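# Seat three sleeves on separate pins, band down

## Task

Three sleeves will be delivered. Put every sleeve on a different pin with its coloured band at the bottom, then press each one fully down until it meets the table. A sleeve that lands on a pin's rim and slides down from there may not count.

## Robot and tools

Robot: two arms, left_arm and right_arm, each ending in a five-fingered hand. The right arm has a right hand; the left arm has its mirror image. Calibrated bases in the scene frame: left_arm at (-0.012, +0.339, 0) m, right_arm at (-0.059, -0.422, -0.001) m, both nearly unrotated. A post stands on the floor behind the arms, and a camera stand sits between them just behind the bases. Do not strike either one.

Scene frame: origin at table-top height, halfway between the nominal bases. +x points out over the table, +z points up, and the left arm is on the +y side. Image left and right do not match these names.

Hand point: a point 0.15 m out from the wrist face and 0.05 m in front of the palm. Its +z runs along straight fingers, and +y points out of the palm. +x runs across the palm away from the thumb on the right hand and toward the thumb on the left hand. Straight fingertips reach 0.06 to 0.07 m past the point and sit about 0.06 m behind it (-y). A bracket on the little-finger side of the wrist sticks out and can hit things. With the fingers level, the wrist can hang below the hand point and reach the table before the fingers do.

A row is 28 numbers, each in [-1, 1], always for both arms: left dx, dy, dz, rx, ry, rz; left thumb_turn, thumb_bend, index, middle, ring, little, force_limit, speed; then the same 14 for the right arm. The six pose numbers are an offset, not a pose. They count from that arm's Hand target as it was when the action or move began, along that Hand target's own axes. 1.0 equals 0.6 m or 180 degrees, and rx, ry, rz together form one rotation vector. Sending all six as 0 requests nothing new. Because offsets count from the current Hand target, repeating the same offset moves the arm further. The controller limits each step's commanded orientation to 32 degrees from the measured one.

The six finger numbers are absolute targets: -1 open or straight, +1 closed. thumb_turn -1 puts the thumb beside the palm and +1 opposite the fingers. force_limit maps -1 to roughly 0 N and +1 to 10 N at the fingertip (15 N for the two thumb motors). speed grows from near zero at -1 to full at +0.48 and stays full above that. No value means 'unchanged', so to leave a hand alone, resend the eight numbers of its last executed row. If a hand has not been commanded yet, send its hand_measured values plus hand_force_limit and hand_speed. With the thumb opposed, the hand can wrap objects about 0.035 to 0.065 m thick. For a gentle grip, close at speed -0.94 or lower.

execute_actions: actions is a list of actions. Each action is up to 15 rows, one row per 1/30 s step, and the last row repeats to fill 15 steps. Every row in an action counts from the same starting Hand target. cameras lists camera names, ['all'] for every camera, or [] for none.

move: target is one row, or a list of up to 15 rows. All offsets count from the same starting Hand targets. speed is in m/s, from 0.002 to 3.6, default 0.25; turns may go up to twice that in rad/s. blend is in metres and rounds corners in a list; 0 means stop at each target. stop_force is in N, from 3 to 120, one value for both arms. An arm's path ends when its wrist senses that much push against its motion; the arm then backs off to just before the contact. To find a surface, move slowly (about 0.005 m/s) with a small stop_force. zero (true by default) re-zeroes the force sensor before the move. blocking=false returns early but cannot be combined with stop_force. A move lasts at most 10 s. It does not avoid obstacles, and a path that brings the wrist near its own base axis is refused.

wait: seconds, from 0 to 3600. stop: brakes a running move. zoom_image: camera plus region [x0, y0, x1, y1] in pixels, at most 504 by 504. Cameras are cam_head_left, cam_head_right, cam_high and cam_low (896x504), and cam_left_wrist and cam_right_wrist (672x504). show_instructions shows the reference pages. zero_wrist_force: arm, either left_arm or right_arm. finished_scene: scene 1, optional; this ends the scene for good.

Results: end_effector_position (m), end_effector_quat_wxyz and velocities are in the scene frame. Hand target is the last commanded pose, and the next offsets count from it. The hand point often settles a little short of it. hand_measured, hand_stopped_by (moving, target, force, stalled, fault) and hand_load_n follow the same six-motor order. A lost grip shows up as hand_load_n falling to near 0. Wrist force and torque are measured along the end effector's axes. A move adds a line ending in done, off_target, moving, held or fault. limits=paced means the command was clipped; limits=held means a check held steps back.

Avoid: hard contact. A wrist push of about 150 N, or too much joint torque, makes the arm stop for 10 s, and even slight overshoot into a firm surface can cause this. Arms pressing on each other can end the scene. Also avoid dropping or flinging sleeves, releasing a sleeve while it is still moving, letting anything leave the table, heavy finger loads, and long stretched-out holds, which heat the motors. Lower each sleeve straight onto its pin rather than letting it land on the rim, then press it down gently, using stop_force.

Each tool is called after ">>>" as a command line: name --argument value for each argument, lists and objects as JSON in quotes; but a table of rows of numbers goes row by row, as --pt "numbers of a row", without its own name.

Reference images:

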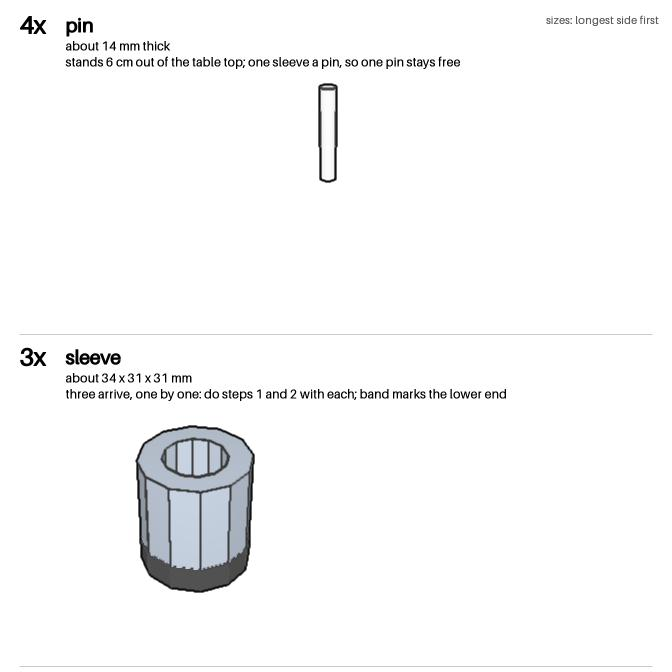

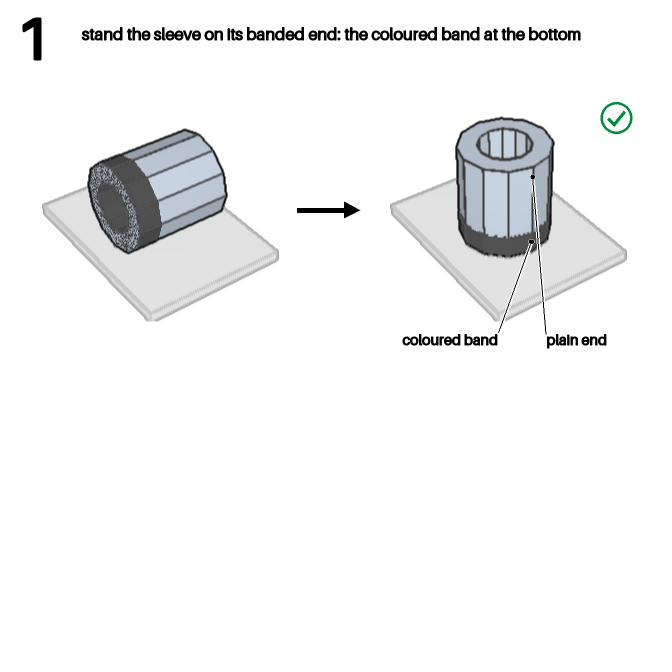

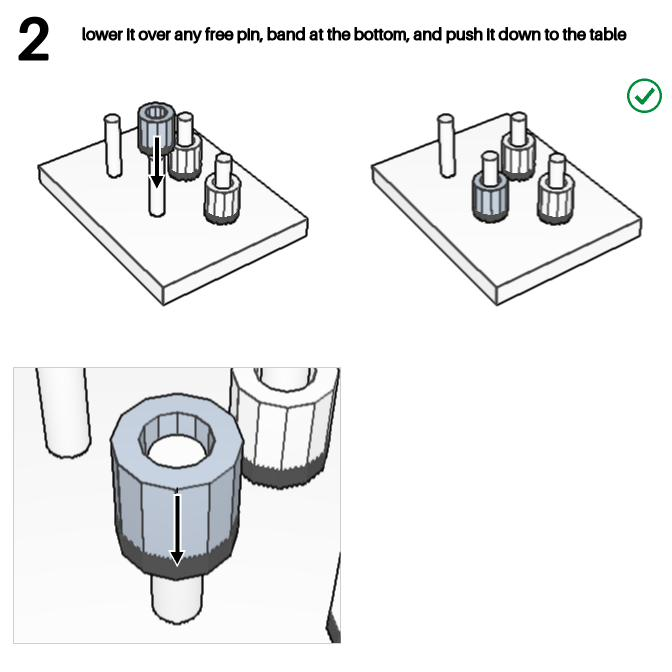

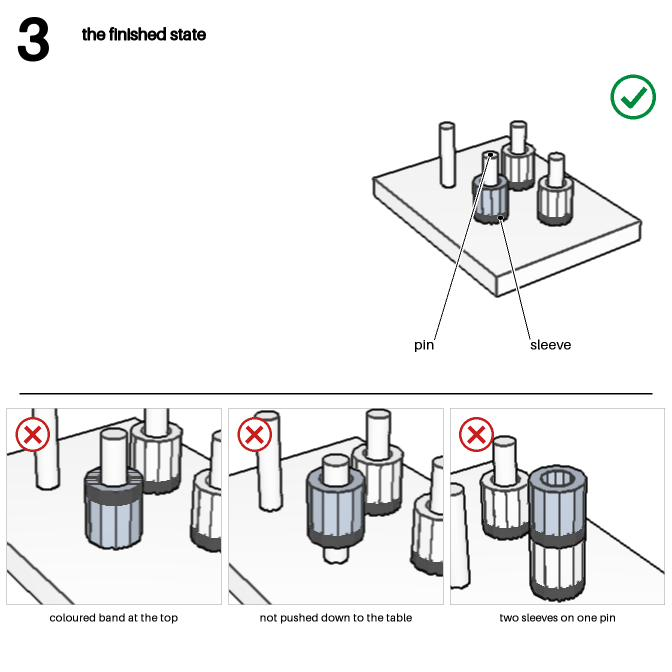

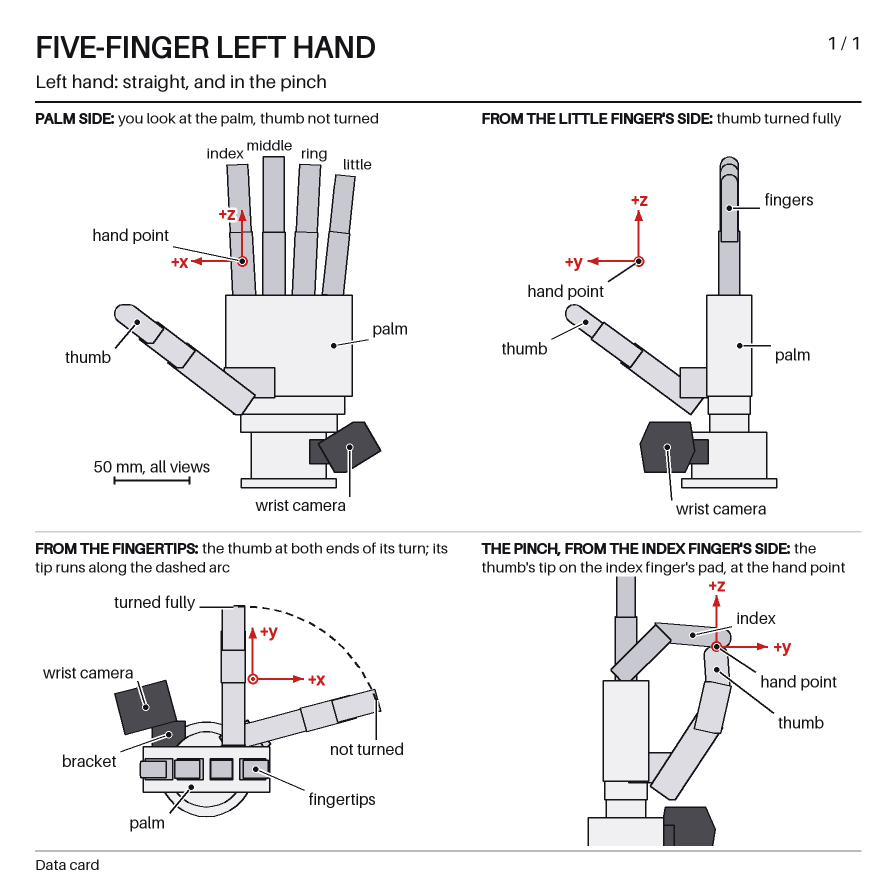

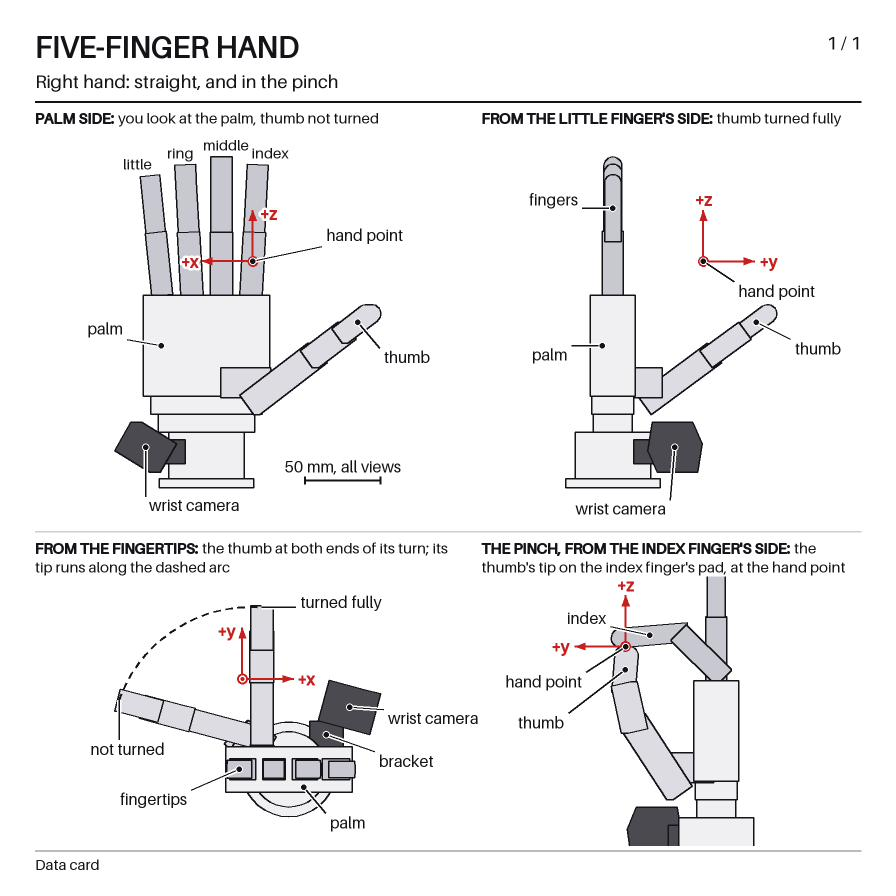

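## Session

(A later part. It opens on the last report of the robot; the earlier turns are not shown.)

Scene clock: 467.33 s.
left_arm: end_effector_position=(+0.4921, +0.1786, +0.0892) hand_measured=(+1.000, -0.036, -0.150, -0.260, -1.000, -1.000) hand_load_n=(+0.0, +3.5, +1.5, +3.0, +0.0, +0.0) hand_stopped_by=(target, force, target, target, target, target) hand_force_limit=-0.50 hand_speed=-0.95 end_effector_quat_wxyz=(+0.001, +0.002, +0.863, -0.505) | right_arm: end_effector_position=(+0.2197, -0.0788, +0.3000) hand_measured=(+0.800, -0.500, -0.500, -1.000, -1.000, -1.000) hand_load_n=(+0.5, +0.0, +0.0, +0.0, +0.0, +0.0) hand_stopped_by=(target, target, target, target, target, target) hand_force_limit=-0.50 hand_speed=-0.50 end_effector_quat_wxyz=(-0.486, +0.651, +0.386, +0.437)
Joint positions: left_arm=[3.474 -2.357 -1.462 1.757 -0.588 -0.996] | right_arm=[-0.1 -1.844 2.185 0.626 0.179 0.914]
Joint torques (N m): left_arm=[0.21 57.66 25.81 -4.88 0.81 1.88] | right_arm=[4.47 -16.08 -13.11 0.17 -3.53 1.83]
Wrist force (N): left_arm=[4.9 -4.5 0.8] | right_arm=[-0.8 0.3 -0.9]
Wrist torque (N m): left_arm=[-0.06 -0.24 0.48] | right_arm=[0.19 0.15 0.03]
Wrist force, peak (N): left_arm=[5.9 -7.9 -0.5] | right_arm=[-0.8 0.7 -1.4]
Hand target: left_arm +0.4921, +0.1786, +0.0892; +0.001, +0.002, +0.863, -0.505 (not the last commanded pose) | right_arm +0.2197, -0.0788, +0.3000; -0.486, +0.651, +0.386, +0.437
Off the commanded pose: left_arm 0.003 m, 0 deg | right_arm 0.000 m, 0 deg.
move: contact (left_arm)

>>> wait --seconds 0.1 --cameras '["cam_low","cam_left_wrist","cam_head_left","cam_head_right"]'

>>> zoom_image --camera "cam_low" --region '[200, 255, 240, 295]'

>>> zoom_image --camera "cam_low" --region '[200, 290, 240, 330]'

>>> zoom_image --camera "cam_head_left" --region '[410, 265, 440, 305]'

>>> zoom_image --camera "cam_left_wrist" --region '[210, 140, 340, 250]'

Scene clock: 477.87 s.
left_arm: end_effector_position=(+0.4921, +0.1786, +0.0892) hand_measured=(+1.000, -0.036, -0.150, -0.260, -1.000, -1.000) hand_load_n=(+0.5, +3.5, +1.5, +3.0, +0.0, +0.0) hand_stopped_by=(target, force, target, target, target, target) hand_force_limit=-0.50 hand_speed=-0.95 end_effector_quat_wxyz=(+0.001, +0.002, +0.863, -0.505) | right_arm: end_effector_position=(+0.2197, -0.0788, +0.3000) hand_measured=(+0.800, -0.500, -0.500, -1.000, -1.000, -1.000) hand_load_n=(+0.0, +0.0, +0.0, +0.0, +0.0, +0.0) hand_stopped_by=(target, target, target, target, target, target) hand_force_limit=-0.50 hand_speed=-0.50 end_effector_quat_wxyz=(-0.486, +0.651, +0.386, +0.437)
Joint positions: left_arm=[3.474 -2.357 -1.462 1.757 -0.588 -0.996] | right_arm=[-0.1 -1.844 2.185 0.626 0.179 0.914]
Joint torques (N m): left_arm=[0.68 55.49 23.99 -4.88 1.01 1.49] | right_arm=[4.3 -15.92 -12.53 0.06 -3.46 1.8]
Wrist force (N): left_arm=[4.8 -4.9 0.7] | right_arm=[-0.7 0.6 -1.1]
Wrist torque (N m): left_arm=[-0.09 -0.22 0.49] | right_arm=[0.25 0.16 0.05]
Wrist force, peak (N): left_arm=[5.2 -6.0 0.0] | right_arm=[-1.0 0.5 -1.4]
Hand target: left_arm +0.4921, +0.1786, +0.0892; +0.001, +0.002, +0.863, -0.505 (not the last commanded pose) | right_arm +0.2197, -0.0788, +0.3000; -0.486, +0.651, +0.386, +0.437
Off the commanded pose: left_arm 0.003 m, 0 deg | right_arm 0.000 m, 0 deg.
wait: 0.10 s; at rest from the start
Images, in order (width x height): cam_head_left 896x504, cam_head_right 896x504, cam_low 896x504, cam_left_wrist 672x504.

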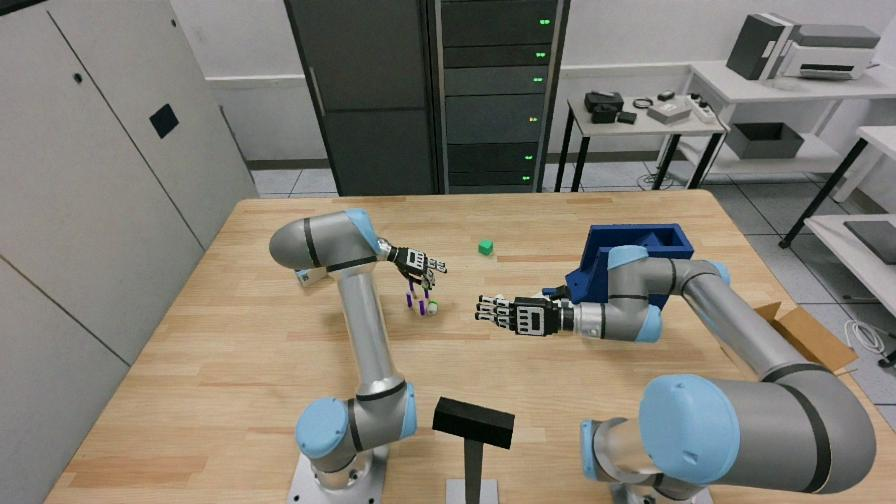

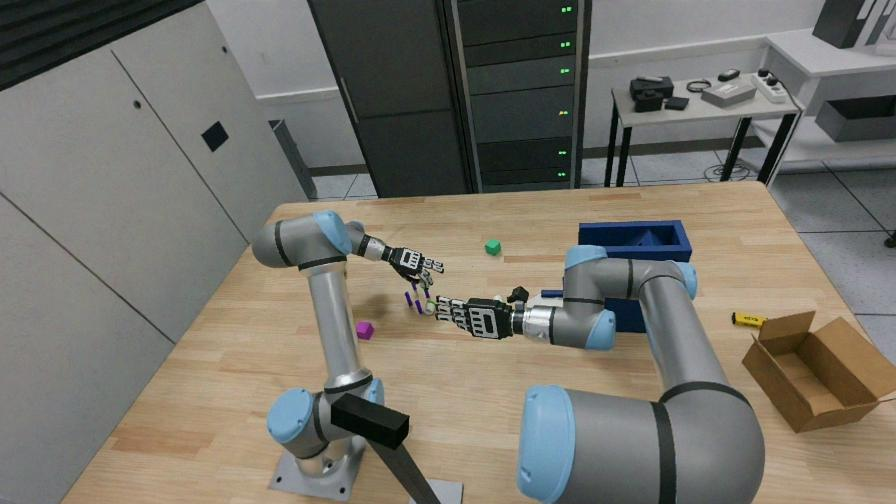

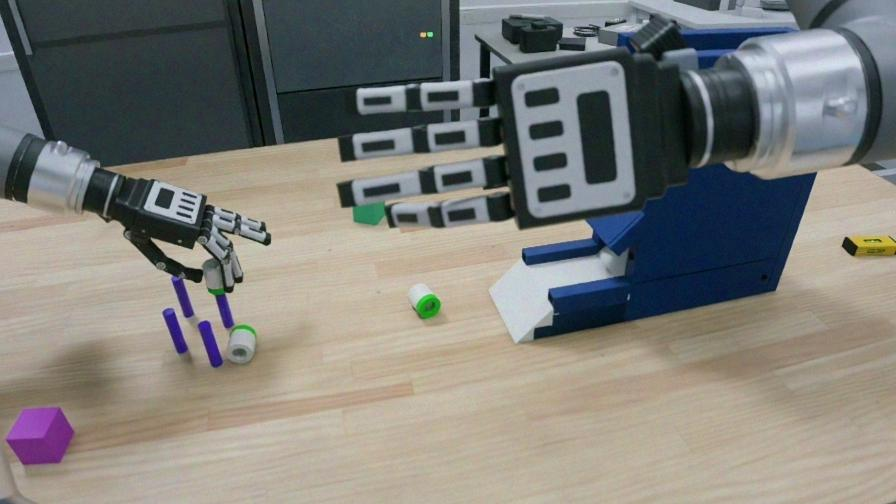

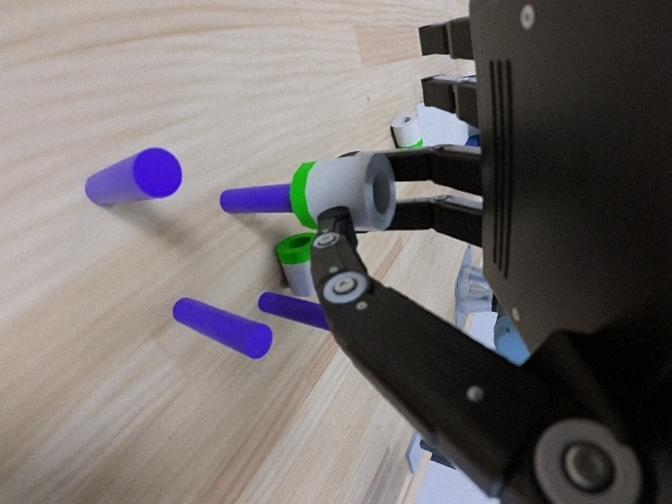

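Scaled by 12.600 from the camera's image (finer frame: 1280x720).

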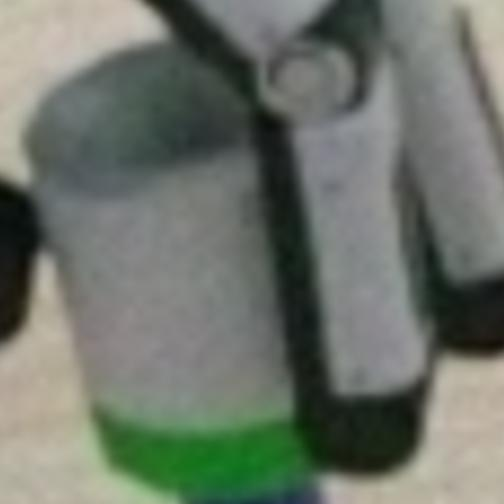

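Scaled by 12.600 from the camera's image (finer frame: 1280x720).

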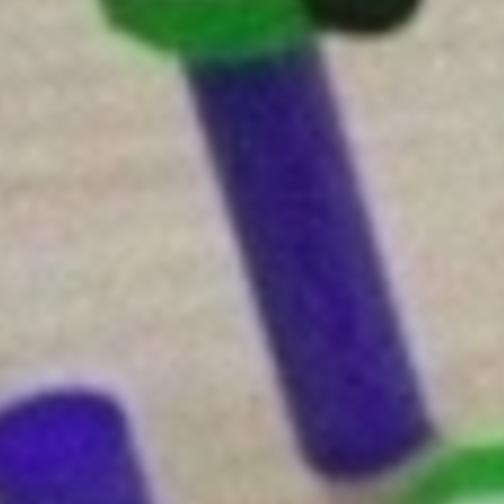

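Scaled by 12.600 from the camera's image (finer frame: 1280x720).

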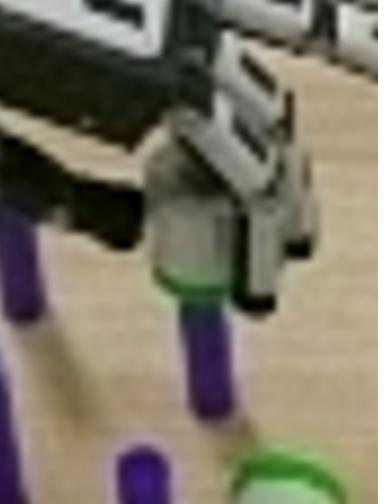

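Scaled by 3.877 from the camera's image (finer frame: 960x720).

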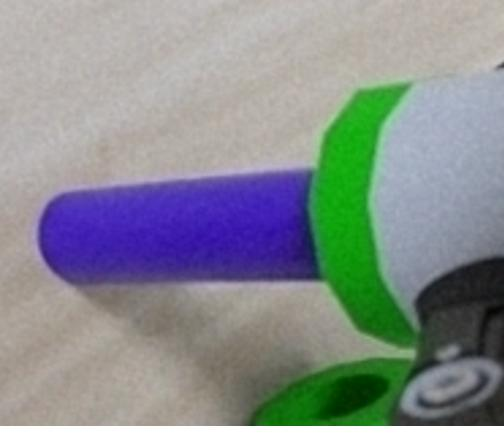

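>>> move --target '[0,-0.0032,0.0005,0,0,0,1,0.3,-0.15,-0.26,-1,-1,-0.5,-0.95,0,0,0,0,0,0,0.8,-0.5,-0.5,-1,-1,-1,-0.5,-0.5]' --speed 0.01

>>> move --target '[0,0.0058,0.0033,0,0,0,1,0.3,-0.15,-0.26,-1,-1,-0.5,-0.95,0,0,0,0,0,0,0.8,-0.5,-0.5,-1,-1,-1,-0.5,-0.5]' --speed 0.005 --stop_force 3

Scene clock: 500.93 s.
left_arm: end_effector_position=(+0.4921, +0.1774, +0.0908) hand_measured=(+1.000, -0.036, -0.150, -0.260, -1.000, -1.000) hand_load_n=(+0.5, +4.0, +1.5, +2.5, +0.0, +0.0) hand_stopped_by=(target, force, target, target, target, target) hand_force_limit=-0.50 hand_speed=-0.95 end_effector_quat_wxyz=(+0.001, +0.002, +0.863, -0.505) | right_arm: end_effector_position=(+0.2197, -0.0788, +0.3000) hand_measured=(+0.800, -0.500, -0.500, -1.000, -1.000, -1.000) hand_load_n=(+0.0, +0.0, +0.0, +0.5, +0.0, +0.0) hand_stopped_by=(target, target, target, target, target, target) hand_force_limit=-0.50 hand_speed=-0.50 end_effector_quat_wxyz=(-0.486, +0.651, +0.386, +0.437)
Joint positions: left_arm=[3.472 -2.354 -1.461 1.757 -0.587 -1] | right_arm=[-0.1 -1.844 2.185 0.626 0.179 0.914]
Joint torques (N m): left_arm=[0.98 44.98 21.24 -5.18 2.05 1.15] | right_arm=[4.15 -15.95 -12.97 0.16 -3.46 1.79]
Wrist force (N): left_arm=[4.1 -2.1 1.5] | right_arm=[-0.8 0.5 -1.3]
Wrist torque (N m): left_arm=[0.00 -0.20 0.42] | right_arm=[0.25 0.20 0.03]
Wrist force, peak (N): left_arm=[5.2 -5.8 -0.1] | right_arm=[-0.8 0.6 -1.5]
Hand target: left_arm +0.4921, +0.1774, +0.0907; +0.001, +0.002, +0.863, -0.505 | right_arm +0.2197, -0.0788, +0.3000; -0.486, +0.651, +0.386, +0.437
Off the commanded pose: left_arm 0.000 m, 0 deg | right_arm 0.000 m, 0 deg.
move: done

Scene clock: 502.43 s.
left_arm: end_effector_position=(+0.4921, +0.1774, +0.0892) hand_measured=(+1.000, -0.036, -0.150, -0.260, -1.000, -1.000) hand_load_n=(+0.0, +3.5, +1.5, +3.0, +0.0, +0.0) hand_stopped_by=(target, force, target, target, target, target) hand_force_limit=-0.50 hand_speed=-0.95 end_effector_quat_wxyz=(+0.001, +0.002, +0.863, -0.505) | right_arm: end_effector_position=(+0.2197, -0.0788, +0.3000) hand_measured=(+0.800, -0.500, -0.500, -1.000, -1.000, -1.000) hand_load_n=(+0.5, +0.0, +0.0, +0.0, +0.0, +0.0) hand_stopped_by=(target, target, target, target, target, target) hand_force_limit=-0.50 hand_speed=-0.50 end_effector_quat_wxyz=(-0.486, +0.651, +0.386, +0.437)
Joint positions: left_arm=[3.472 -2.356 -1.461 1.76 -0.587 -1] | right_arm=[-0.1 -1.844 2.185 0.626 0.179 0.914]
Joint torques (N m): left_arm=[1.27 56.61 25.3 -4.98 0.16 1.91] | right_arm=[3.71 -16.65 -12.58 0.18 -3.47 1.7]
Wrist force (N): left_arm=[4.7 -4.2 1.0] | right_arm=[-0.8 0.4 -1.3]
Wrist torque (N m): left_arm=[-0.06 -0.24 0.48] | right_arm=[0.25 0.18 0.04]
Wrist force, peak (N): left_arm=[5.6 -7.4 -0.3] | right_arm=[-0.8 0.7 -1.4]
Hand target: left_arm +0.4921, +0.1774, +0.0892; +0.001, +0.002, +0.863, -0.505 (not the last commanded pose) | right_arm +0.2197, -0.0788, +0.3000; -0.486, +0.651, +0.386, +0.437
Off the commanded pose: left_arm 0.003 m, 0 deg | right_arm 0.000 m, 0 deg.
move: contact (left_arm)

>>> wait --seconds 0.1 --cameras '["cam_low","cam_left_wrist","cam_high"]'

>>> zoom_image --camera "cam_left_wrist" --region '[280, 140, 410, 250]'

>>> zoom_image --camera "cam_left_wrist" --region '[210, 140, 340, 250]'

>>> zoom_image --camera "cam_high" --region '[470, 205, 500, 235]'

>>> zoom_image --camera "cam_low" --region '[200, 255, 240, 295]'

Scene clock: 514.77 s.
left_arm: end_effector_position=(+0.4921, +0.1774, +0.0892) hand_measured=(+1.000, -0.036, -0.150, -0.260, -1.000, -1.000) hand_load_n=(+0.0, +3.5, +1.5, +3.0, +0.0, +0.0) hand_stopped_by=(target, force, target, target, target, target) hand_force_limit=-0.50 hand_speed=-0.95 end_effector_quat_wxyz=(+0.001, +0.002, +0.863, -0.505) | right_arm: end_effector_position=(+0.2197, -0.0788, +0.3000) hand_measured=(+0.800, -0.500, -0.500, -1.000, -1.000, -1.000) hand_load_n=(+0.0, +0.0, +0.0, +0.5, +0.0, +0.0) hand_stopped_by=(target, target, target, target, target, target) hand_force_limit=-0.50 hand_speed=-0.50 end_effector_quat_wxyz=(-0.486, +0.651, +0.386, +0.437)
Joint positions: left_arm=[3.472 -2.356 -1.461 1.76 -0.587 -1] | right_arm=[-0.1 -1.844 2.185 0.626 0.179 0.914]
Joint torques (N m): left_arm=[-6.21 56.14 26.45 -4.48 0.13 1.77] | right_arm=[4.04 -16.47 -13.13 -0.02 -3.36 1.91]
Wrist force (N): left_arm=[4.8 -5.2 0.0] | right_arm=[-0.5 0.5 -1.3]
Wrist torque (N m): left_arm=[-0.07 -0.25 0.48] | right_arm=[0.25 0.16 0.05]
Wrist force, peak (N): left_arm=[5.1 -5.3 0.2] | right_arm=[-0.6 0.7 -1.5]
Hand target: left_arm +0.4921, +0.1774, +0.0892; +0.001, +0.002, +0.863, -0.505 (not the last commanded pose) | right_arm +0.2197, -0.0788, +0.3000; -0.486, +0.651, +0.386, +0.437
Off the commanded pose: left_arm 0.003 m, 0 deg | right_arm 0.000 m, 0 deg.
wait: 0.10 s; at rest from the start
Images, in order (width x height): cam_high 896x504, cam_low 896x504, cam_left_wrist 672x504.

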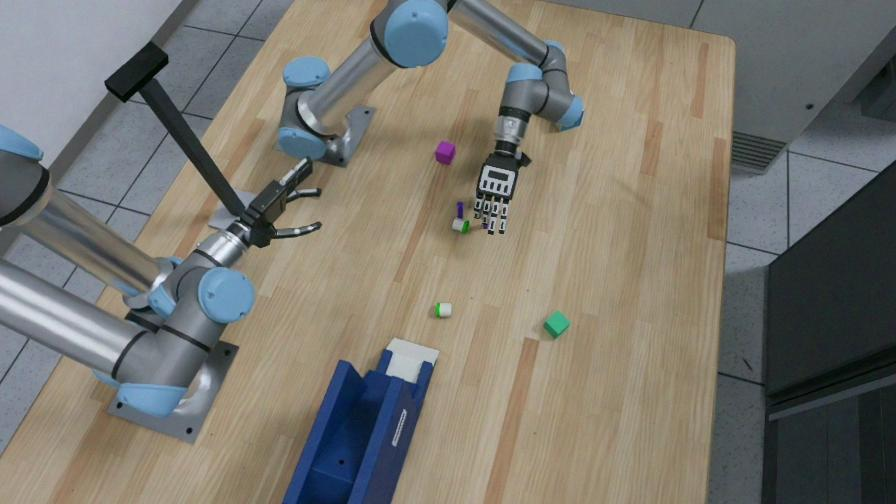

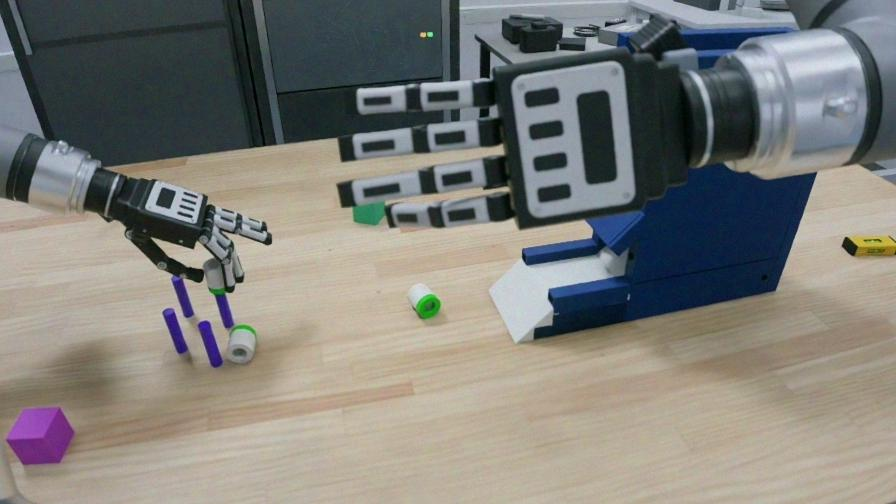

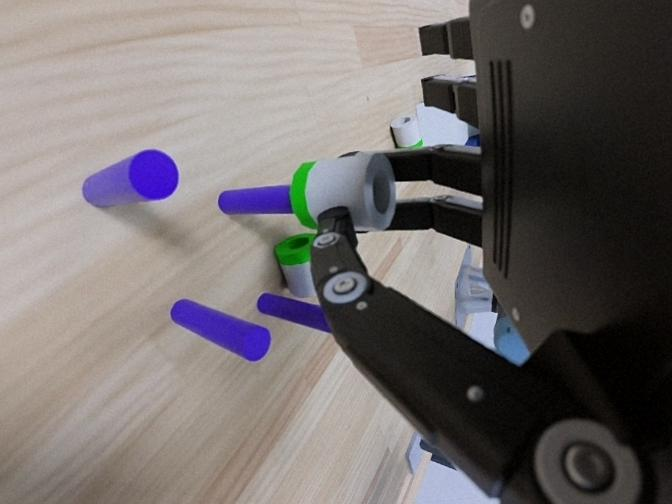

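Scaled by 3.877 from the camera's image (finer frame: 960x720).

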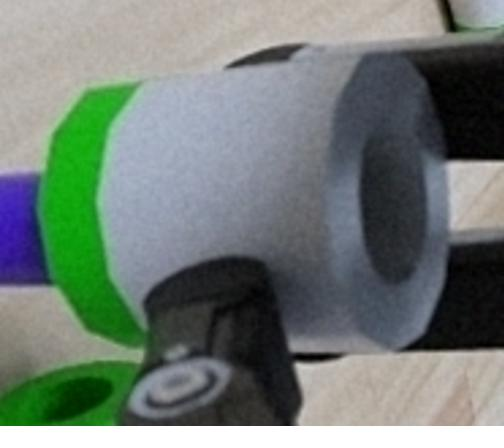

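Scaled by 3.877 from the camera's image (finer frame: 960x720).

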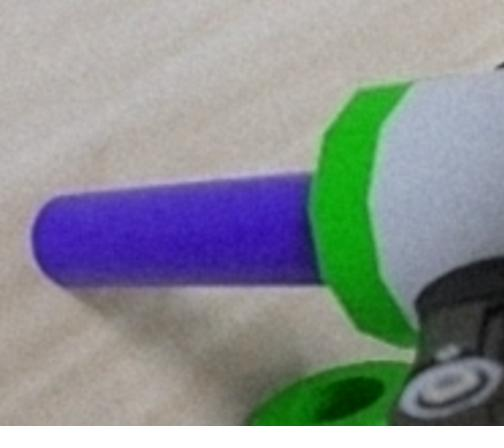

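Scaled by 16.800 from the camera's image (finer frame: 1280x720).

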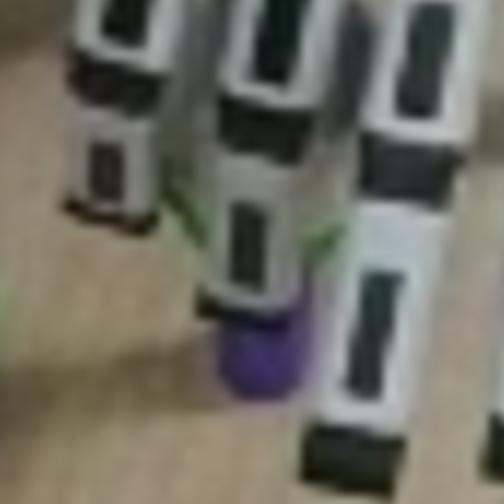

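Scaled by 12.600 from the camera's image (finer frame: 1280x720).

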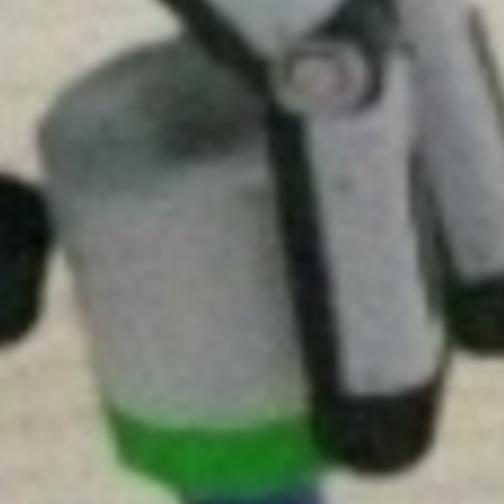

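>>> move --target '[-0.0008,-0.0003,-0.0038,0,0,0,1,0.3,-0.15,-0.26,-1,-1,-0.5,-0.95,0,0,0,0,0,0,0.8,-0.5,-0.5,-1,-1,-1,-0.5,-0.5]' --speed 0.01

>>> move --target '[0,0.0058,0.0033,0,0,0,1,0.3,-0.15,-0.26,-1,-1,-0.5,-0.95,0,0,0,0,0,0,0.8,-0.5,-0.5,-1,-1,-1,-0.5,-0.5]' --speed 0.005 --stop_force 3

Scene clock: 525.37 s.
left_arm: end_effector_position=(+0.4926, +0.1794, +0.0905) hand_measured=(+1.000, -0.036, -0.150, -0.260, -1.000, -1.000) hand_load_n=(+0.0, +4.0, +1.5, +2.5, +0.0, +0.0) hand_stopped_by=(target, force, target, target, target, target) hand_force_limit=-0.50 hand_speed=-0.95 end_effector_quat_wxyz=(+0.001, +0.002, +0.863, -0.505) | right_arm: end_effector_position=(+0.2197, -0.0788, +0.3000) hand_measured=(+0.800, -0.500, -0.500, -1.000, -1.000, -1.000) hand_load_n=(+0.0, +0.0, +0.0, +0.0, +0.0, +0.0) hand_stopped_by=(target, target, target, target, target, target) hand_force_limit=-0.50 hand_speed=-0.50 end_effector_quat_wxyz=(-0.486, +0.651, +0.386, +0.437)
Joint positions: left_arm=[3.475 -2.356 -1.46 1.753 -0.588 -0.994] | right_arm=[-0.1 -1.844 2.185 0.626 0.179 0.914]
Joint torques (N m): left_arm=[-0.47 55.6 20.45 -2.39 0.5 -0.67] | right_arm=[4.14 -16.28 -13.06 0.1 -3.44 1.77]
Wrist force (N): left_arm=[4.2 -1.8 1.4] | right_arm=[-0.7 0.5 -1.3]
Wrist torque (N m): left_arm=[0.03 -0.22 0.30] | right_arm=[0.26 0.16 0.04]
Wrist force, peak (N): left_arm=[5.0 -5.4 0.2] | right_arm=[-0.5 0.4 -1.7]
Hand target: left_arm +0.4926, +0.1793, +0.0905; +0.001, +0.002, +0.863, -0.505 | right_arm +0.2197, -0.0788, +0.3000; -0.486, +0.651, +0.386, +0.437
Off the commanded pose: left_arm 0.000 m, 0 deg | right_arm 0.000 m, 0 deg.
move: done

Scene clock: 526.80 s.
left_arm: end_effector_position=(+0.4926, +0.1793, +0.0890) hand_measured=(+1.000, -0.036, -0.150, -0.260, -1.000, -1.000) hand_load_n=(+0.0, +3.0, +2.0, +3.5, +0.0, +0.0) hand_stopped_by=(target, force, target, target, target, target) hand_force_limit=-0.50 hand_speed=-0.95 end_effector_quat_wxyz=(+0.001, +0.002, +0.863, -0.505) | right_arm: end_effector_position=(+0.2197, -0.0788, +0.3000) hand_measured=(+0.800, -0.500, -0.500, -1.000, -1.000, -1.000) hand_load_n=(+0.0, +0.0, +0.0, +0.0, +0.0, +0.0) hand_stopped_by=(target, target, target, target, target, target) hand_force_limit=-0.50 hand_speed=-0.50 end_effector_quat_wxyz=(-0.486, +0.651, +0.386, +0.437)
Joint positions: left_arm=[3.475 -2.358 -1.46 1.756 -0.588 -0.995] | right_arm=[-0.1 -1.844 2.185 0.626 0.179 0.914]
Joint torques (N m): left_arm=[0.77 56.68 24.68 -5.06 -1.13 -1.02] | right_arm=[4.73 -16.19 -12.77 0.07 -3.48 1.8]
Wrist force (N): left_arm=[4.4 -5.6 0.6] | right_arm=[-0.6 0.7 -0.9]
Wrist torque (N m): left_arm=[-0.10 -0.22 0.38] | right_arm=[0.26 0.15 0.05]
Wrist force, peak (N): left_arm=[4.8 -8.7 -0.5] | right_arm=[-0.9 0.6 -1.5]
Hand target: left_arm +0.4926, +0.1793, +0.0890; +0.001, +0.002, +0.863, -0.505 (not the last commanded pose) | right_arm +0.2197, -0.0788, +0.3000; -0.486, +0.651, +0.386, +0.437
Off the commanded pose: left_arm 0.003 m, 0 deg | right_arm 0.000 m, 0 deg.
move: contact (left_arm)

>>> move --pt "0 -0.0073 -0.0041 0 0 0 1 0.3 -0.15 -0.26 -1 -1 -0.5 -0.95 0 0 0 0 0 0 0.8 -0.5 -0.5 -1 -1 -1 -0.5 -0.5" --pt "0.0533 -0.0073 -0.0041 0 0 0 1 0.3 -0.15 -0.26 -1 -1 -0.5 -0.95 0 0 0 0 0 0 0.8 -0.5 -0.5 -1 -1 -1 -0.5 -0.5" --pt "0.0533 0.0203 0.0114 0 0 0 1 0.3 -0.15 -0.26 -1 -1 -0.5 -0.95 0 0 0 0 0 0 0.8 -0.5 -0.5 -1 -1 -1 -0.5 -0.5" --speed 0.03 --stop_force 5

>>> move --target '[-0.02,0,0,0,0,0,1,0.3,-0.15,-0.26,-1,-1,-0.5,-0.95,0,0,0,0,0,0,0.8,-0.5,-0.5,-1,-1,-1,-0.5,-0.5]' --speed 0.003 --stop_force 3 --cameras '["cam_low","cam_left_wrist"]'

Scene clock: 545.33 s.
left_arm: end_effector_position=(+0.4607, +0.1794, +0.0749) hand_measured=(+1.000, -0.036, -0.150, -0.260, -1.000, -1.000) hand_load_n=(+0.5, +4.0, +1.5, +2.5, +0.0, +0.0) hand_stopped_by=(target, force, target, target, target, target) hand_force_limit=-0.50 hand_speed=-0.95 end_effector_quat_wxyz=(+0.001, +0.002, +0.863, -0.505) | right_arm: end_effector_position=(+0.2197, -0.0788, +0.3000) hand_measured=(+0.800, -0.500, -0.500, -1.000, -1.000, -1.000) hand_load_n=(+0.0, +0.0, +0.0, +0.0, +0.0, +0.0) hand_stopped_by=(target, target, target, target, target, target) hand_force_limit=-0.50 hand_speed=-0.50 end_effector_quat_wxyz=(-0.486, +0.651, +0.386, +0.437)
Joint positions: left_arm=[3.495 -2.323 -1.586 1.821 -0.598 -0.963] | right_arm=[-0.1 -1.844 2.185 0.626 0.179 0.914]
Joint torques (N m): left_arm=[-8.42 54.68 21.83 -5.54 2.58 -1.98] | right_arm=[4.13 -16.18 -12.88 0.14 -3.51 1.78]
Wrist force (N): left_arm=[4.4 -2.0 1.4] | right_arm=[-0.3 0.2 -1.0]
Wrist torque (N m): left_arm=[0.03 -0.24 0.36] | right_arm=[0.19 0.11 0.05]
Wrist force, peak (N): left_arm=[4.8 -6.5 0.0] | right_arm=[-0.9 0.5 -1.5]
Hand target: left_arm +0.4607, +0.1794, +0.0749; +0.001, +0.002, +0.863, -0.505 | right_arm +0.2197, -0.0788, +0.3000; -0.486, +0.651, +0.386, +0.437
Off the commanded pose: left_arm 0.000 m, 0 deg | right_arm 0.000 m, 0 deg.
move: done

Scene clock: 549.57 s.
left_arm: end_effector_position=(+0.4709, +0.1794, +0.0750) hand_measured=(+1.000, -0.036, -0.150, -0.260, -1.000, -1.000) hand_load_n=(+0.5, +4.0, +1.5, +2.5, +0.0, +0.0) hand_stopped_by=(target, force, target, target, target, target) hand_force_limit=-0.50 hand_speed=-0.95 end_effector_quat_wxyz=(+0.001, +0.002, +0.863, -0.505) | right_arm: end_effector_position=(+0.2197, -0.0788, +0.3000) hand_measured=(+0.800, -0.500, -0.500, -1.000, -1.000, -1.000) hand_load_n=(+0.0, +0.0, +0.0, +0.0, +0.0, +0.0) hand_stopped_by=(target, target, target, target, target, target) hand_force_limit=-0.50 hand_speed=-0.50 end_effector_quat_wxyz=(-0.486, +0.651, +0.386, +0.437)
Joint positions: left_arm=[3.488 -2.34 -1.548 1.809 -0.595 -0.974] | right_arm=[-0.1 -1.844 2.185 0.626 0.179 0.914]
Joint torques (N m): left_arm=[4.32 56.82 0.61 0.46 1.36 1.82] | right_arm=[3.96 -15.87 -13.2 0.11 -3.41 1.73]
Wrist force (N): left_arm=[5.6 -2.0 1.9] | right_arm=[-0.6 0.5 -1.3]
Wrist torque (N m): left_arm=[0.00 -0.18 0.43] | right_arm=[0.25 0.16 0.04]
Wrist force, peak (N): left_arm=[8.7 -4.6 1.2] | right_arm=[-0.9 0.7 -1.4]
Hand target: left_arm +0.4709, +0.1794, +0.0750; +0.001, +0.002, +0.863, -0.505 (not the last commanded pose) | right_arm +0.2197, -0.0788, +0.3000; -0.486, +0.651, +0.386, +0.437
Off the commanded pose: left_arm 0.002 m, 0 deg | right_arm 0.000 m, 0 deg.
move: contact (left_arm)

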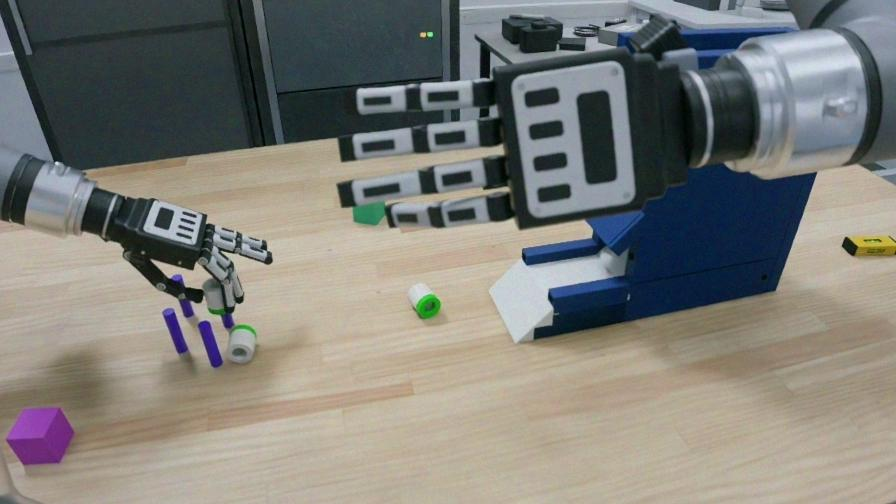

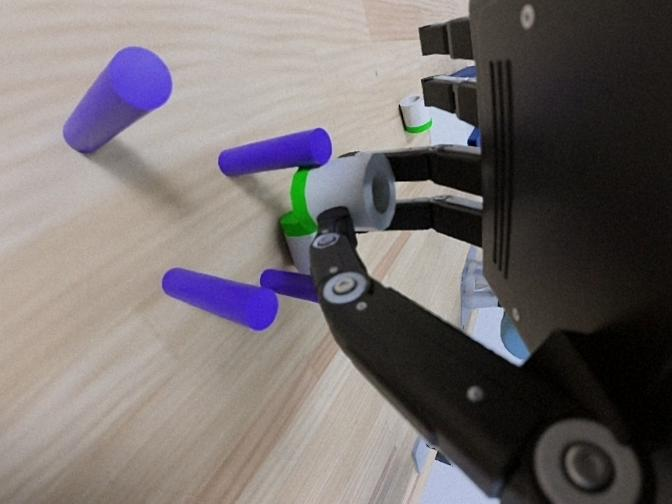

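>>> move --pt "0.0067 0 0 0 0 0 1 0.3 -0.15 -0.26 -1 -1 -0.5 -0.95 0 0 0 0 0 0 0.8 -0.5 -0.5 -1 -1 -1 -0.5 -0.5" --pt "0.0067 0.0041 -0.0073 0 0 0 1 0.3 -0.15 -0.26 -1 -1 -0.5 -0.95 0 0 0 0 0 0 0.8 -0.5 -0.5 -1 -1 -1 -0.5 -0.5" --speed 0.01

>>> move --target '[-0.0133,0,0,0,0,0,1,0.3,-0.15,-0.26,-1,-1,-0.5,-0.95,0,0,0,0,0,0,0.8,-0.5,-0.5,-1,-1,-1,-0.5,-0.5]' --speed 0.003 --stop_force 3

>>> move --pt "0.0067 0 0 0 0 0 1 0.3 -0.15 -0.26 -1 -1 -0.5 -0.95 0 0 0 0 0 0 0.8 -0.5 -0.5 -1 -1 -1 -0.5 -0.5" --pt "0.0067 -0.0082 0.0145 0 0 0 1 0.3 -0.15 -0.26 -1 -1 -0.5 -0.95 0 0 0 0 0 0 0.8 -0.5 -0.5 -1 -1 -1 -0.5 -0.5" --speed 0.01

>>> move --target '[-0.0133,0,0,0,0,0,1,0.3,-0.15,-0.26,-1,-1,-0.5,-0.95,0,0,0,0,0,0,0.8,-0.5,-0.5,-1,-1,-1,-0.5,-0.5]' --speed 0.003 --stop_force 3

Scene clock: 561.80 s.
left_arm: end_effector_position=(+0.4669, +0.1845, +0.0750) hand_measured=(+1.000, -0.036, -0.150, -0.260, -1.000, -1.000) hand_load_n=(+0.0, +4.0, +1.5, +2.5, +0.0, +0.0) hand_stopped_by=(target, force, target, target, target, target) hand_force_limit=-0.50 hand_speed=-0.95 end_effector_quat_wxyz=(+0.001, +0.002, +0.863, -0.505) | right_arm: end_effector_position=(+0.2197, -0.0788, +0.3000) hand_measured=(+0.800, -0.500, -0.500, -1.000, -1.000, -1.000) hand_load_n=(+0.0, -0.5, +0.0, +0.0, +0.0, +0.0) hand_stopped_by=(target, target, target, target, target, target) hand_force_limit=-0.50 hand_speed=-0.50 end_effector_quat_wxyz=(-0.486, +0.651, +0.386, +0.437)
Joint positions: left_arm=[3.501 -2.335 -1.564 1.804 -0.601 -0.955] | right_arm=[-0.1 -1.844 2.185 0.626 0.179 0.914]
Joint torques (N m): left_arm=[-1.51 31.73 1.62 -4.15 0.44 -0.42] | right_arm=[3.99 -16.29 -13.16 0.12 -3.49 1.86]
Wrist force (N): left_arm=[4.1 -2.2 1.3] | right_arm=[-0.5 0.3 -1.2]
Wrist torque (N m): left_arm=[0.01 -0.20 0.31] | right_arm=[0.22 0.15 0.04]
Wrist force, peak (N): left_arm=[6.2 -2.5 1.2] | right_arm=[-0.9 0.8 -1.4]
Hand target: left_arm +0.4669, +0.1844, +0.0750; +0.001, +0.002, +0.863, -0.505 | right_arm +0.2197, -0.0788, +0.3000; -0.486, +0.651, +0.386, +0.437
Off the commanded pose: left_arm 0.000 m, 0 deg | right_arm 0.000 m, 0 deg.
move: done

Scene clock: 564.00 s.
left_arm: end_effector_position=(+0.4709, +0.1844, +0.0750) hand_measured=(+1.000, -0.036, -0.150, -0.260, -1.000, -1.000) hand_load_n=(+0.5, +4.0, +1.5, +2.5, +0.0, +0.0) hand_stopped_by=(target, force, target, target, target, target) hand_force_limit=-0.50 hand_speed=-0.95 end_effector_quat_wxyz=(+0.001, +0.002, +0.863, -0.505) | right_arm: end_effector_position=(+0.2197, -0.0788, +0.3000) hand_measured=(+0.800, -0.500, -0.500, -1.000, -1.000, -1.000) hand_load_n=(+0.0, +0.0, +0.0, +0.0, +0.0, +0.0) hand_stopped_by=(target, target, target, target, target, target) hand_force_limit=-0.50 hand_speed=-0.50 end_effector_quat_wxyz=(-0.486, +0.651, +0.386, +0.437)
Joint positions: left_arm=[3.498 -2.342 -1.549 1.799 -0.599 -0.959] | right_arm=[-0.1 -1.844 2.185 0.626 0.179 0.914]
Joint torques (N m): left_arm=[3.63 55.86 1.34 0.57 1.22 1.71] | right_arm=[3.94 -16.14 -12.97 0.12 -3.48 1.82]
Wrist force (N): left_arm=[5.9 -1.8 0.6] | right_arm=[-0.4 0.4 -1.2]
Wrist torque (N m): left_arm=[0.06 -0.25 0.43] | right_arm=[0.24 0.13 0.05]
Wrist force, peak (N): left_arm=[8.6 -3.9 0.7] | right_arm=[-0.5 0.7 -1.5]
Hand target: left_arm +0.4709, +0.1844, +0.0750; +0.001, +0.002, +0.863, -0.505 (not the last commanded pose) | right_arm +0.2197, -0.0788, +0.3000; -0.486, +0.651, +0.386, +0.437
Off the commanded pose: left_arm 0.004 m, 0 deg | right_arm 0.000 m, 0 deg.
move: contact (left_arm)

Scene clock: 565.77 s.
left_arm: end_effector_position=(+0.4668, +0.1743, +0.0750) hand_measured=(+1.000, -0.036, -0.150, -0.260, -1.000, -1.000) hand_load_n=(+0.5, +4.0, +1.5, +2.5, -0.5, +0.0) hand_stopped_by=(target, force, target, target, target, target) hand_force_limit=-0.50 hand_speed=-0.95 end_effector_quat_wxyz=(+0.001, +0.002, +0.863, -0.505) | right_arm: end_effector_position=(+0.2197, -0.0788, +0.3000) hand_measured=(+0.800, -0.500, -0.500, -1.000, -1.000, -1.000) hand_load_n=(+0.0, +0.0, +0.0, +0.0, +0.0, +0.0) hand_stopped_by=(target, target, target, target, target, target) hand_force_limit=-0.50 hand_speed=-0.50 end_effector_quat_wxyz=(-0.486, +0.651, +0.386, +0.437)
Joint positions: left_arm=[3.481 -2.332 -1.562 1.824 -0.591 -0.985] | right_arm=[-0.1 -1.844 2.185 0.626 0.179 0.914]
Joint torques (N m): left_arm=[3.68 54.32 23.01 -2.33 1.61 1.22] | right_arm=[4 -15.95 -13.2 0.1 -3.5 1.77]
Wrist force (N): left_arm=[4.1 -1.9 1.5] | right_arm=[-0.6 0.6 -1.3]
Wrist torque (N m): left_arm=[0.01 -0.18 0.42] | right_arm=[0.26 0.14 0.05]
Wrist force, peak (N): left_arm=[5.7 -1.1 1.0] | right_arm=[-0.7 0.7 -1.4]
Hand target: left_arm +0.4668, +0.1744, +0.0750; +0.001, +0.002, +0.863, -0.505 | right_arm +0.2197, -0.0788, +0.3000; -0.486, +0.651, +0.386, +0.437
Off the commanded pose: left_arm 0.000 m, 0 deg | right_arm 0.000 m, 0 deg.
move: done

Scene clock: 568.40 s.
left_arm: end_effector_position=(+0.4722, +0.1744, +0.0750) hand_measured=(+1.000, -0.036, -0.150, -0.260, -1.000, -1.000) hand_load_n=(+0.5, +4.0, +1.5, +2.5, +0.0, +0.0) hand_stopped_by=(target, force, target, target, target, target) hand_force_limit=-0.50 hand_speed=-0.95 end_effector_quat_wxyz=(+0.001, +0.002, +0.863, -0.505) | right_arm: end_effector_position=(+0.2197, -0.0788, +0.3000) hand_measured=(+0.800, -0.500, -0.500, -1.000, -1.000, -1.000) hand_load_n=(+0.0, +0.0, +0.0, +0.0, +0.0, +0.0) hand_stopped_by=(target, target, target, target, target, target) hand_force_limit=-0.50 hand_speed=-0.50 end_effector_quat_wxyz=(-0.486, +0.651, +0.386, +0.437)
Joint positions: left_arm=[3.478 -2.342 -1.541 1.817 -0.59 -0.99] | right_arm=[-0.1 -1.844 2.185 0.626 0.179 0.914]
Joint torques (N m): left_arm=[3.82 56.34 1.95 0.54 0.64 1.59] | right_arm=[4.46 -16.38 -12.95 0.09 -3.51 1.78]
Wrist force (N): left_arm=[5.9 -2.0 1.9] | right_arm=[-0.7 0.7 -1.3]
Wrist torque (N m): left_arm=[0.01 -0.22 0.44] | right_arm=[0.28 0.16 0.05]
Wrist force, peak (N): left_arm=[8.3 -4.8 1.9] | right_arm=[-0.8 0.7 -1.3]
Hand target: left_arm +0.4722, +0.1744, +0.0750; +0.001, +0.002, +0.863, -0.505 (not the last commanded pose) | right_arm +0.2197, -0.0788, +0.3000; -0.486, +0.651, +0.386, +0.437
Off the commanded pose: left_arm 0.003 m, 0 deg | right_arm 0.000 m, 0 deg.
move: contact (left_arm)

>>> move --pt "0.0067 0 0 0 0 0 1 0.3 -0.15 -0.26 -1 -1 -0.5 -0.95 0 0 0 0 0 0 0.8 -0.5 -0.5 -1 -1 -1 -0.5 -0.5" --pt "0.0067 -0.0276 -0.0155 0 0 0 1 0.3 -0.15 -0.26 -1 -1 -0.5 -0.95 0 0 0 0 0 0 0.8 -0.5 -0.5 -1 -1 -1 -0.5 -0.5" --pt "-0.0353 -0.0215 -0.0264 0 0 0 1 0.3 -0.15 -0.26 -1 -1 -0.5 -0.95 0 0 0 0 0 0 0.8 -0.5 -0.5 -1 -1 -1 -0.5 -0.5" --speed 0.03

>>> move --target '[0,0.0174,0.0098,0,0,0,1,0.3,-0.15,-0.26,-1,-1,-0.5,-0.95,0,0,0,0,0,0,0.8,-0.5,-0.5,-1,-1,-1,-0.5,-0.5]' --speed 0.005 --stop_force 3 --cameras '["cam_low","cam_left_wrist"]'

Scene clock: 580.23 s.
left_arm: end_effector_position=(+0.4933, +0.1818, +0.0941) hand_measured=(+1.000, -0.036, -0.150, -0.260, -1.000, -1.000) hand_load_n=(+0.0, +4.0, +1.5, +2.5, +0.0, +0.0) hand_stopped_by=(target, force, target, target, target, target) hand_force_limit=-0.50 hand_speed=-0.95 end_effector_quat_wxyz=(+0.001, +0.002, +0.863, -0.505) end_effector_velocity=(-0.001, +0.000, +0.000) end_effector_angular_velocity=(+0.000, +0.000, +0.001) | right_arm: end_effector_position=(+0.2197, -0.0788, +0.3000) hand_measured=(+0.800, -0.500, -0.500, -1.000, -1.000, -1.000) hand_load_n=(+0.0, +0.0, +0.0, +0.0, +0.0, +0.0) hand_stopped_by=(target, target, target, target, target, target) hand_force_limit=-0.50 hand_speed=-0.50 end_effector_quat_wxyz=(-0.486, +0.651, +0.386, +0.437)
Joint positions: left_arm=[3.479 -2.353 -1.456 1.74 -0.59 -0.988] | right_arm=[-0.1 -1.844 2.185 0.626 0.179 0.914]
Joint velocities: left_arm=[0.001 0.002 -0.005 0.003 0 0] | right_arm=[within noise]
Joint torques (N m): left_arm=[-7.38 56.24 4.52 -0.09 2.38 -1.36] | right_arm=[4.26 -15.84 -12.99 0.18 -3.38 1.74]
Wrist force (N): left_arm=[4.1 -1.9 1.4] | right_arm=[-0.8 0.9 -1.2]
Wrist torque (N m): left_arm=[0.02 -0.20 0.42] | right_arm=[0.30 0.18 0.05]
Wrist force, peak (N): left_arm=[6.3 -2.8 1.1] | right_arm=[-0.8 0.5 -1.5]
Hand target: left_arm +0.4933, +0.1819, +0.0941; +0.001, +0.002, +0.863, -0.505 | right_arm +0.2197, -0.0788, +0.3000; -0.486, +0.651, +0.386, +0.437
Off the commanded pose: left_arm 0.000 m, 0 deg | right_arm 0.000 m, 0 deg.
move: done

Scene clock: 583.23 s.
left_arm: end_effector_position=(+0.4934, +0.1818, +0.0821) hand_measured=(+1.000, -0.036, -0.150, -0.260, -1.000, -1.000) hand_load_n=(+0.0, +4.0, +1.5, +2.5, +0.0, +0.0) hand_stopped_by=(target, force, target, target, target, target) hand_force_limit=-0.50 hand_speed=-0.95 end_effector_quat_wxyz=(+0.001, +0.002, +0.863, -0.505) | right_arm: end_effector_position=(+0.2197, -0.0788, +0.3000) hand_measured=(+0.800, -0.500, -0.500, -1.000, -1.000, -1.000) hand_load_n=(+0.0, +0.0, +0.0, +0.0, +0.0, +0.0) hand_stopped_by=(target, target, target, target, target, target) hand_force_limit=-0.50 hand_speed=-0.50 end_effector_quat_wxyz=(-0.486, +0.651, +0.386, +0.437)
Joint positions: left_arm=[3.479 -2.37 -1.46 1.762 -0.59 -0.988] | right_arm=[-0.1 -1.844 2.185 0.626 0.179 0.914]
Joint torques (N m): left_arm=[-8.97 46.4 4.18 -3.4 1.45 -2.51] | right_arm=[3.95 -16.04 -12.98 0.1 -3.44 1.77]
Wrist force (N): left_arm=[4.2 -2.1 1.5] | right_arm=[-0.4 0.4 -1.2]
Wrist torque (N m): left_arm=[-0.02 -0.21 0.42] | right_arm=[0.23 0.12 0.05]
Wrist force, peak (N): left_arm=[4.2 -2.1 1.7] | right_arm=[-0.9 0.7 -1.5]
Hand target: left_arm +0.4934, +0.1818, +0.0821; +0.001, +0.002, +0.863, -0.505 | right_arm +0.2197, -0.0788, +0.3000; -0.486, +0.651, +0.386, +0.437
Off the commanded pose: left_arm 0.000 m, 0 deg | right_arm 0.000 m, 0 deg.
move: done

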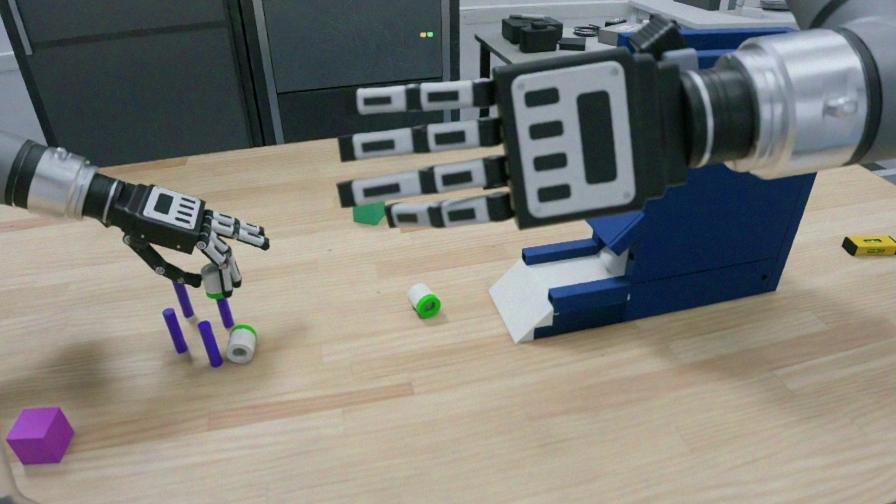

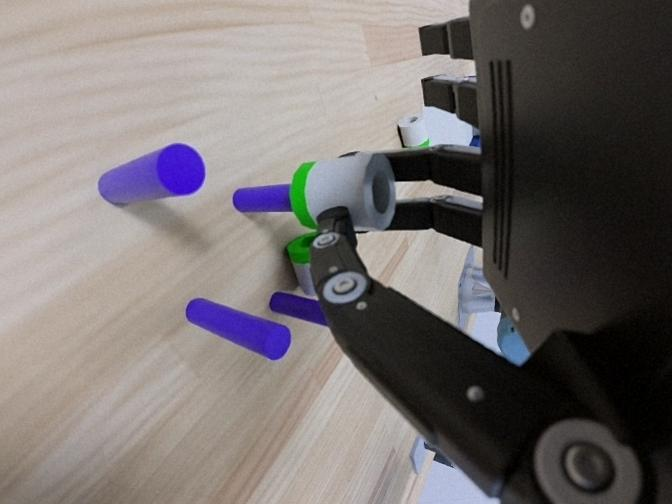

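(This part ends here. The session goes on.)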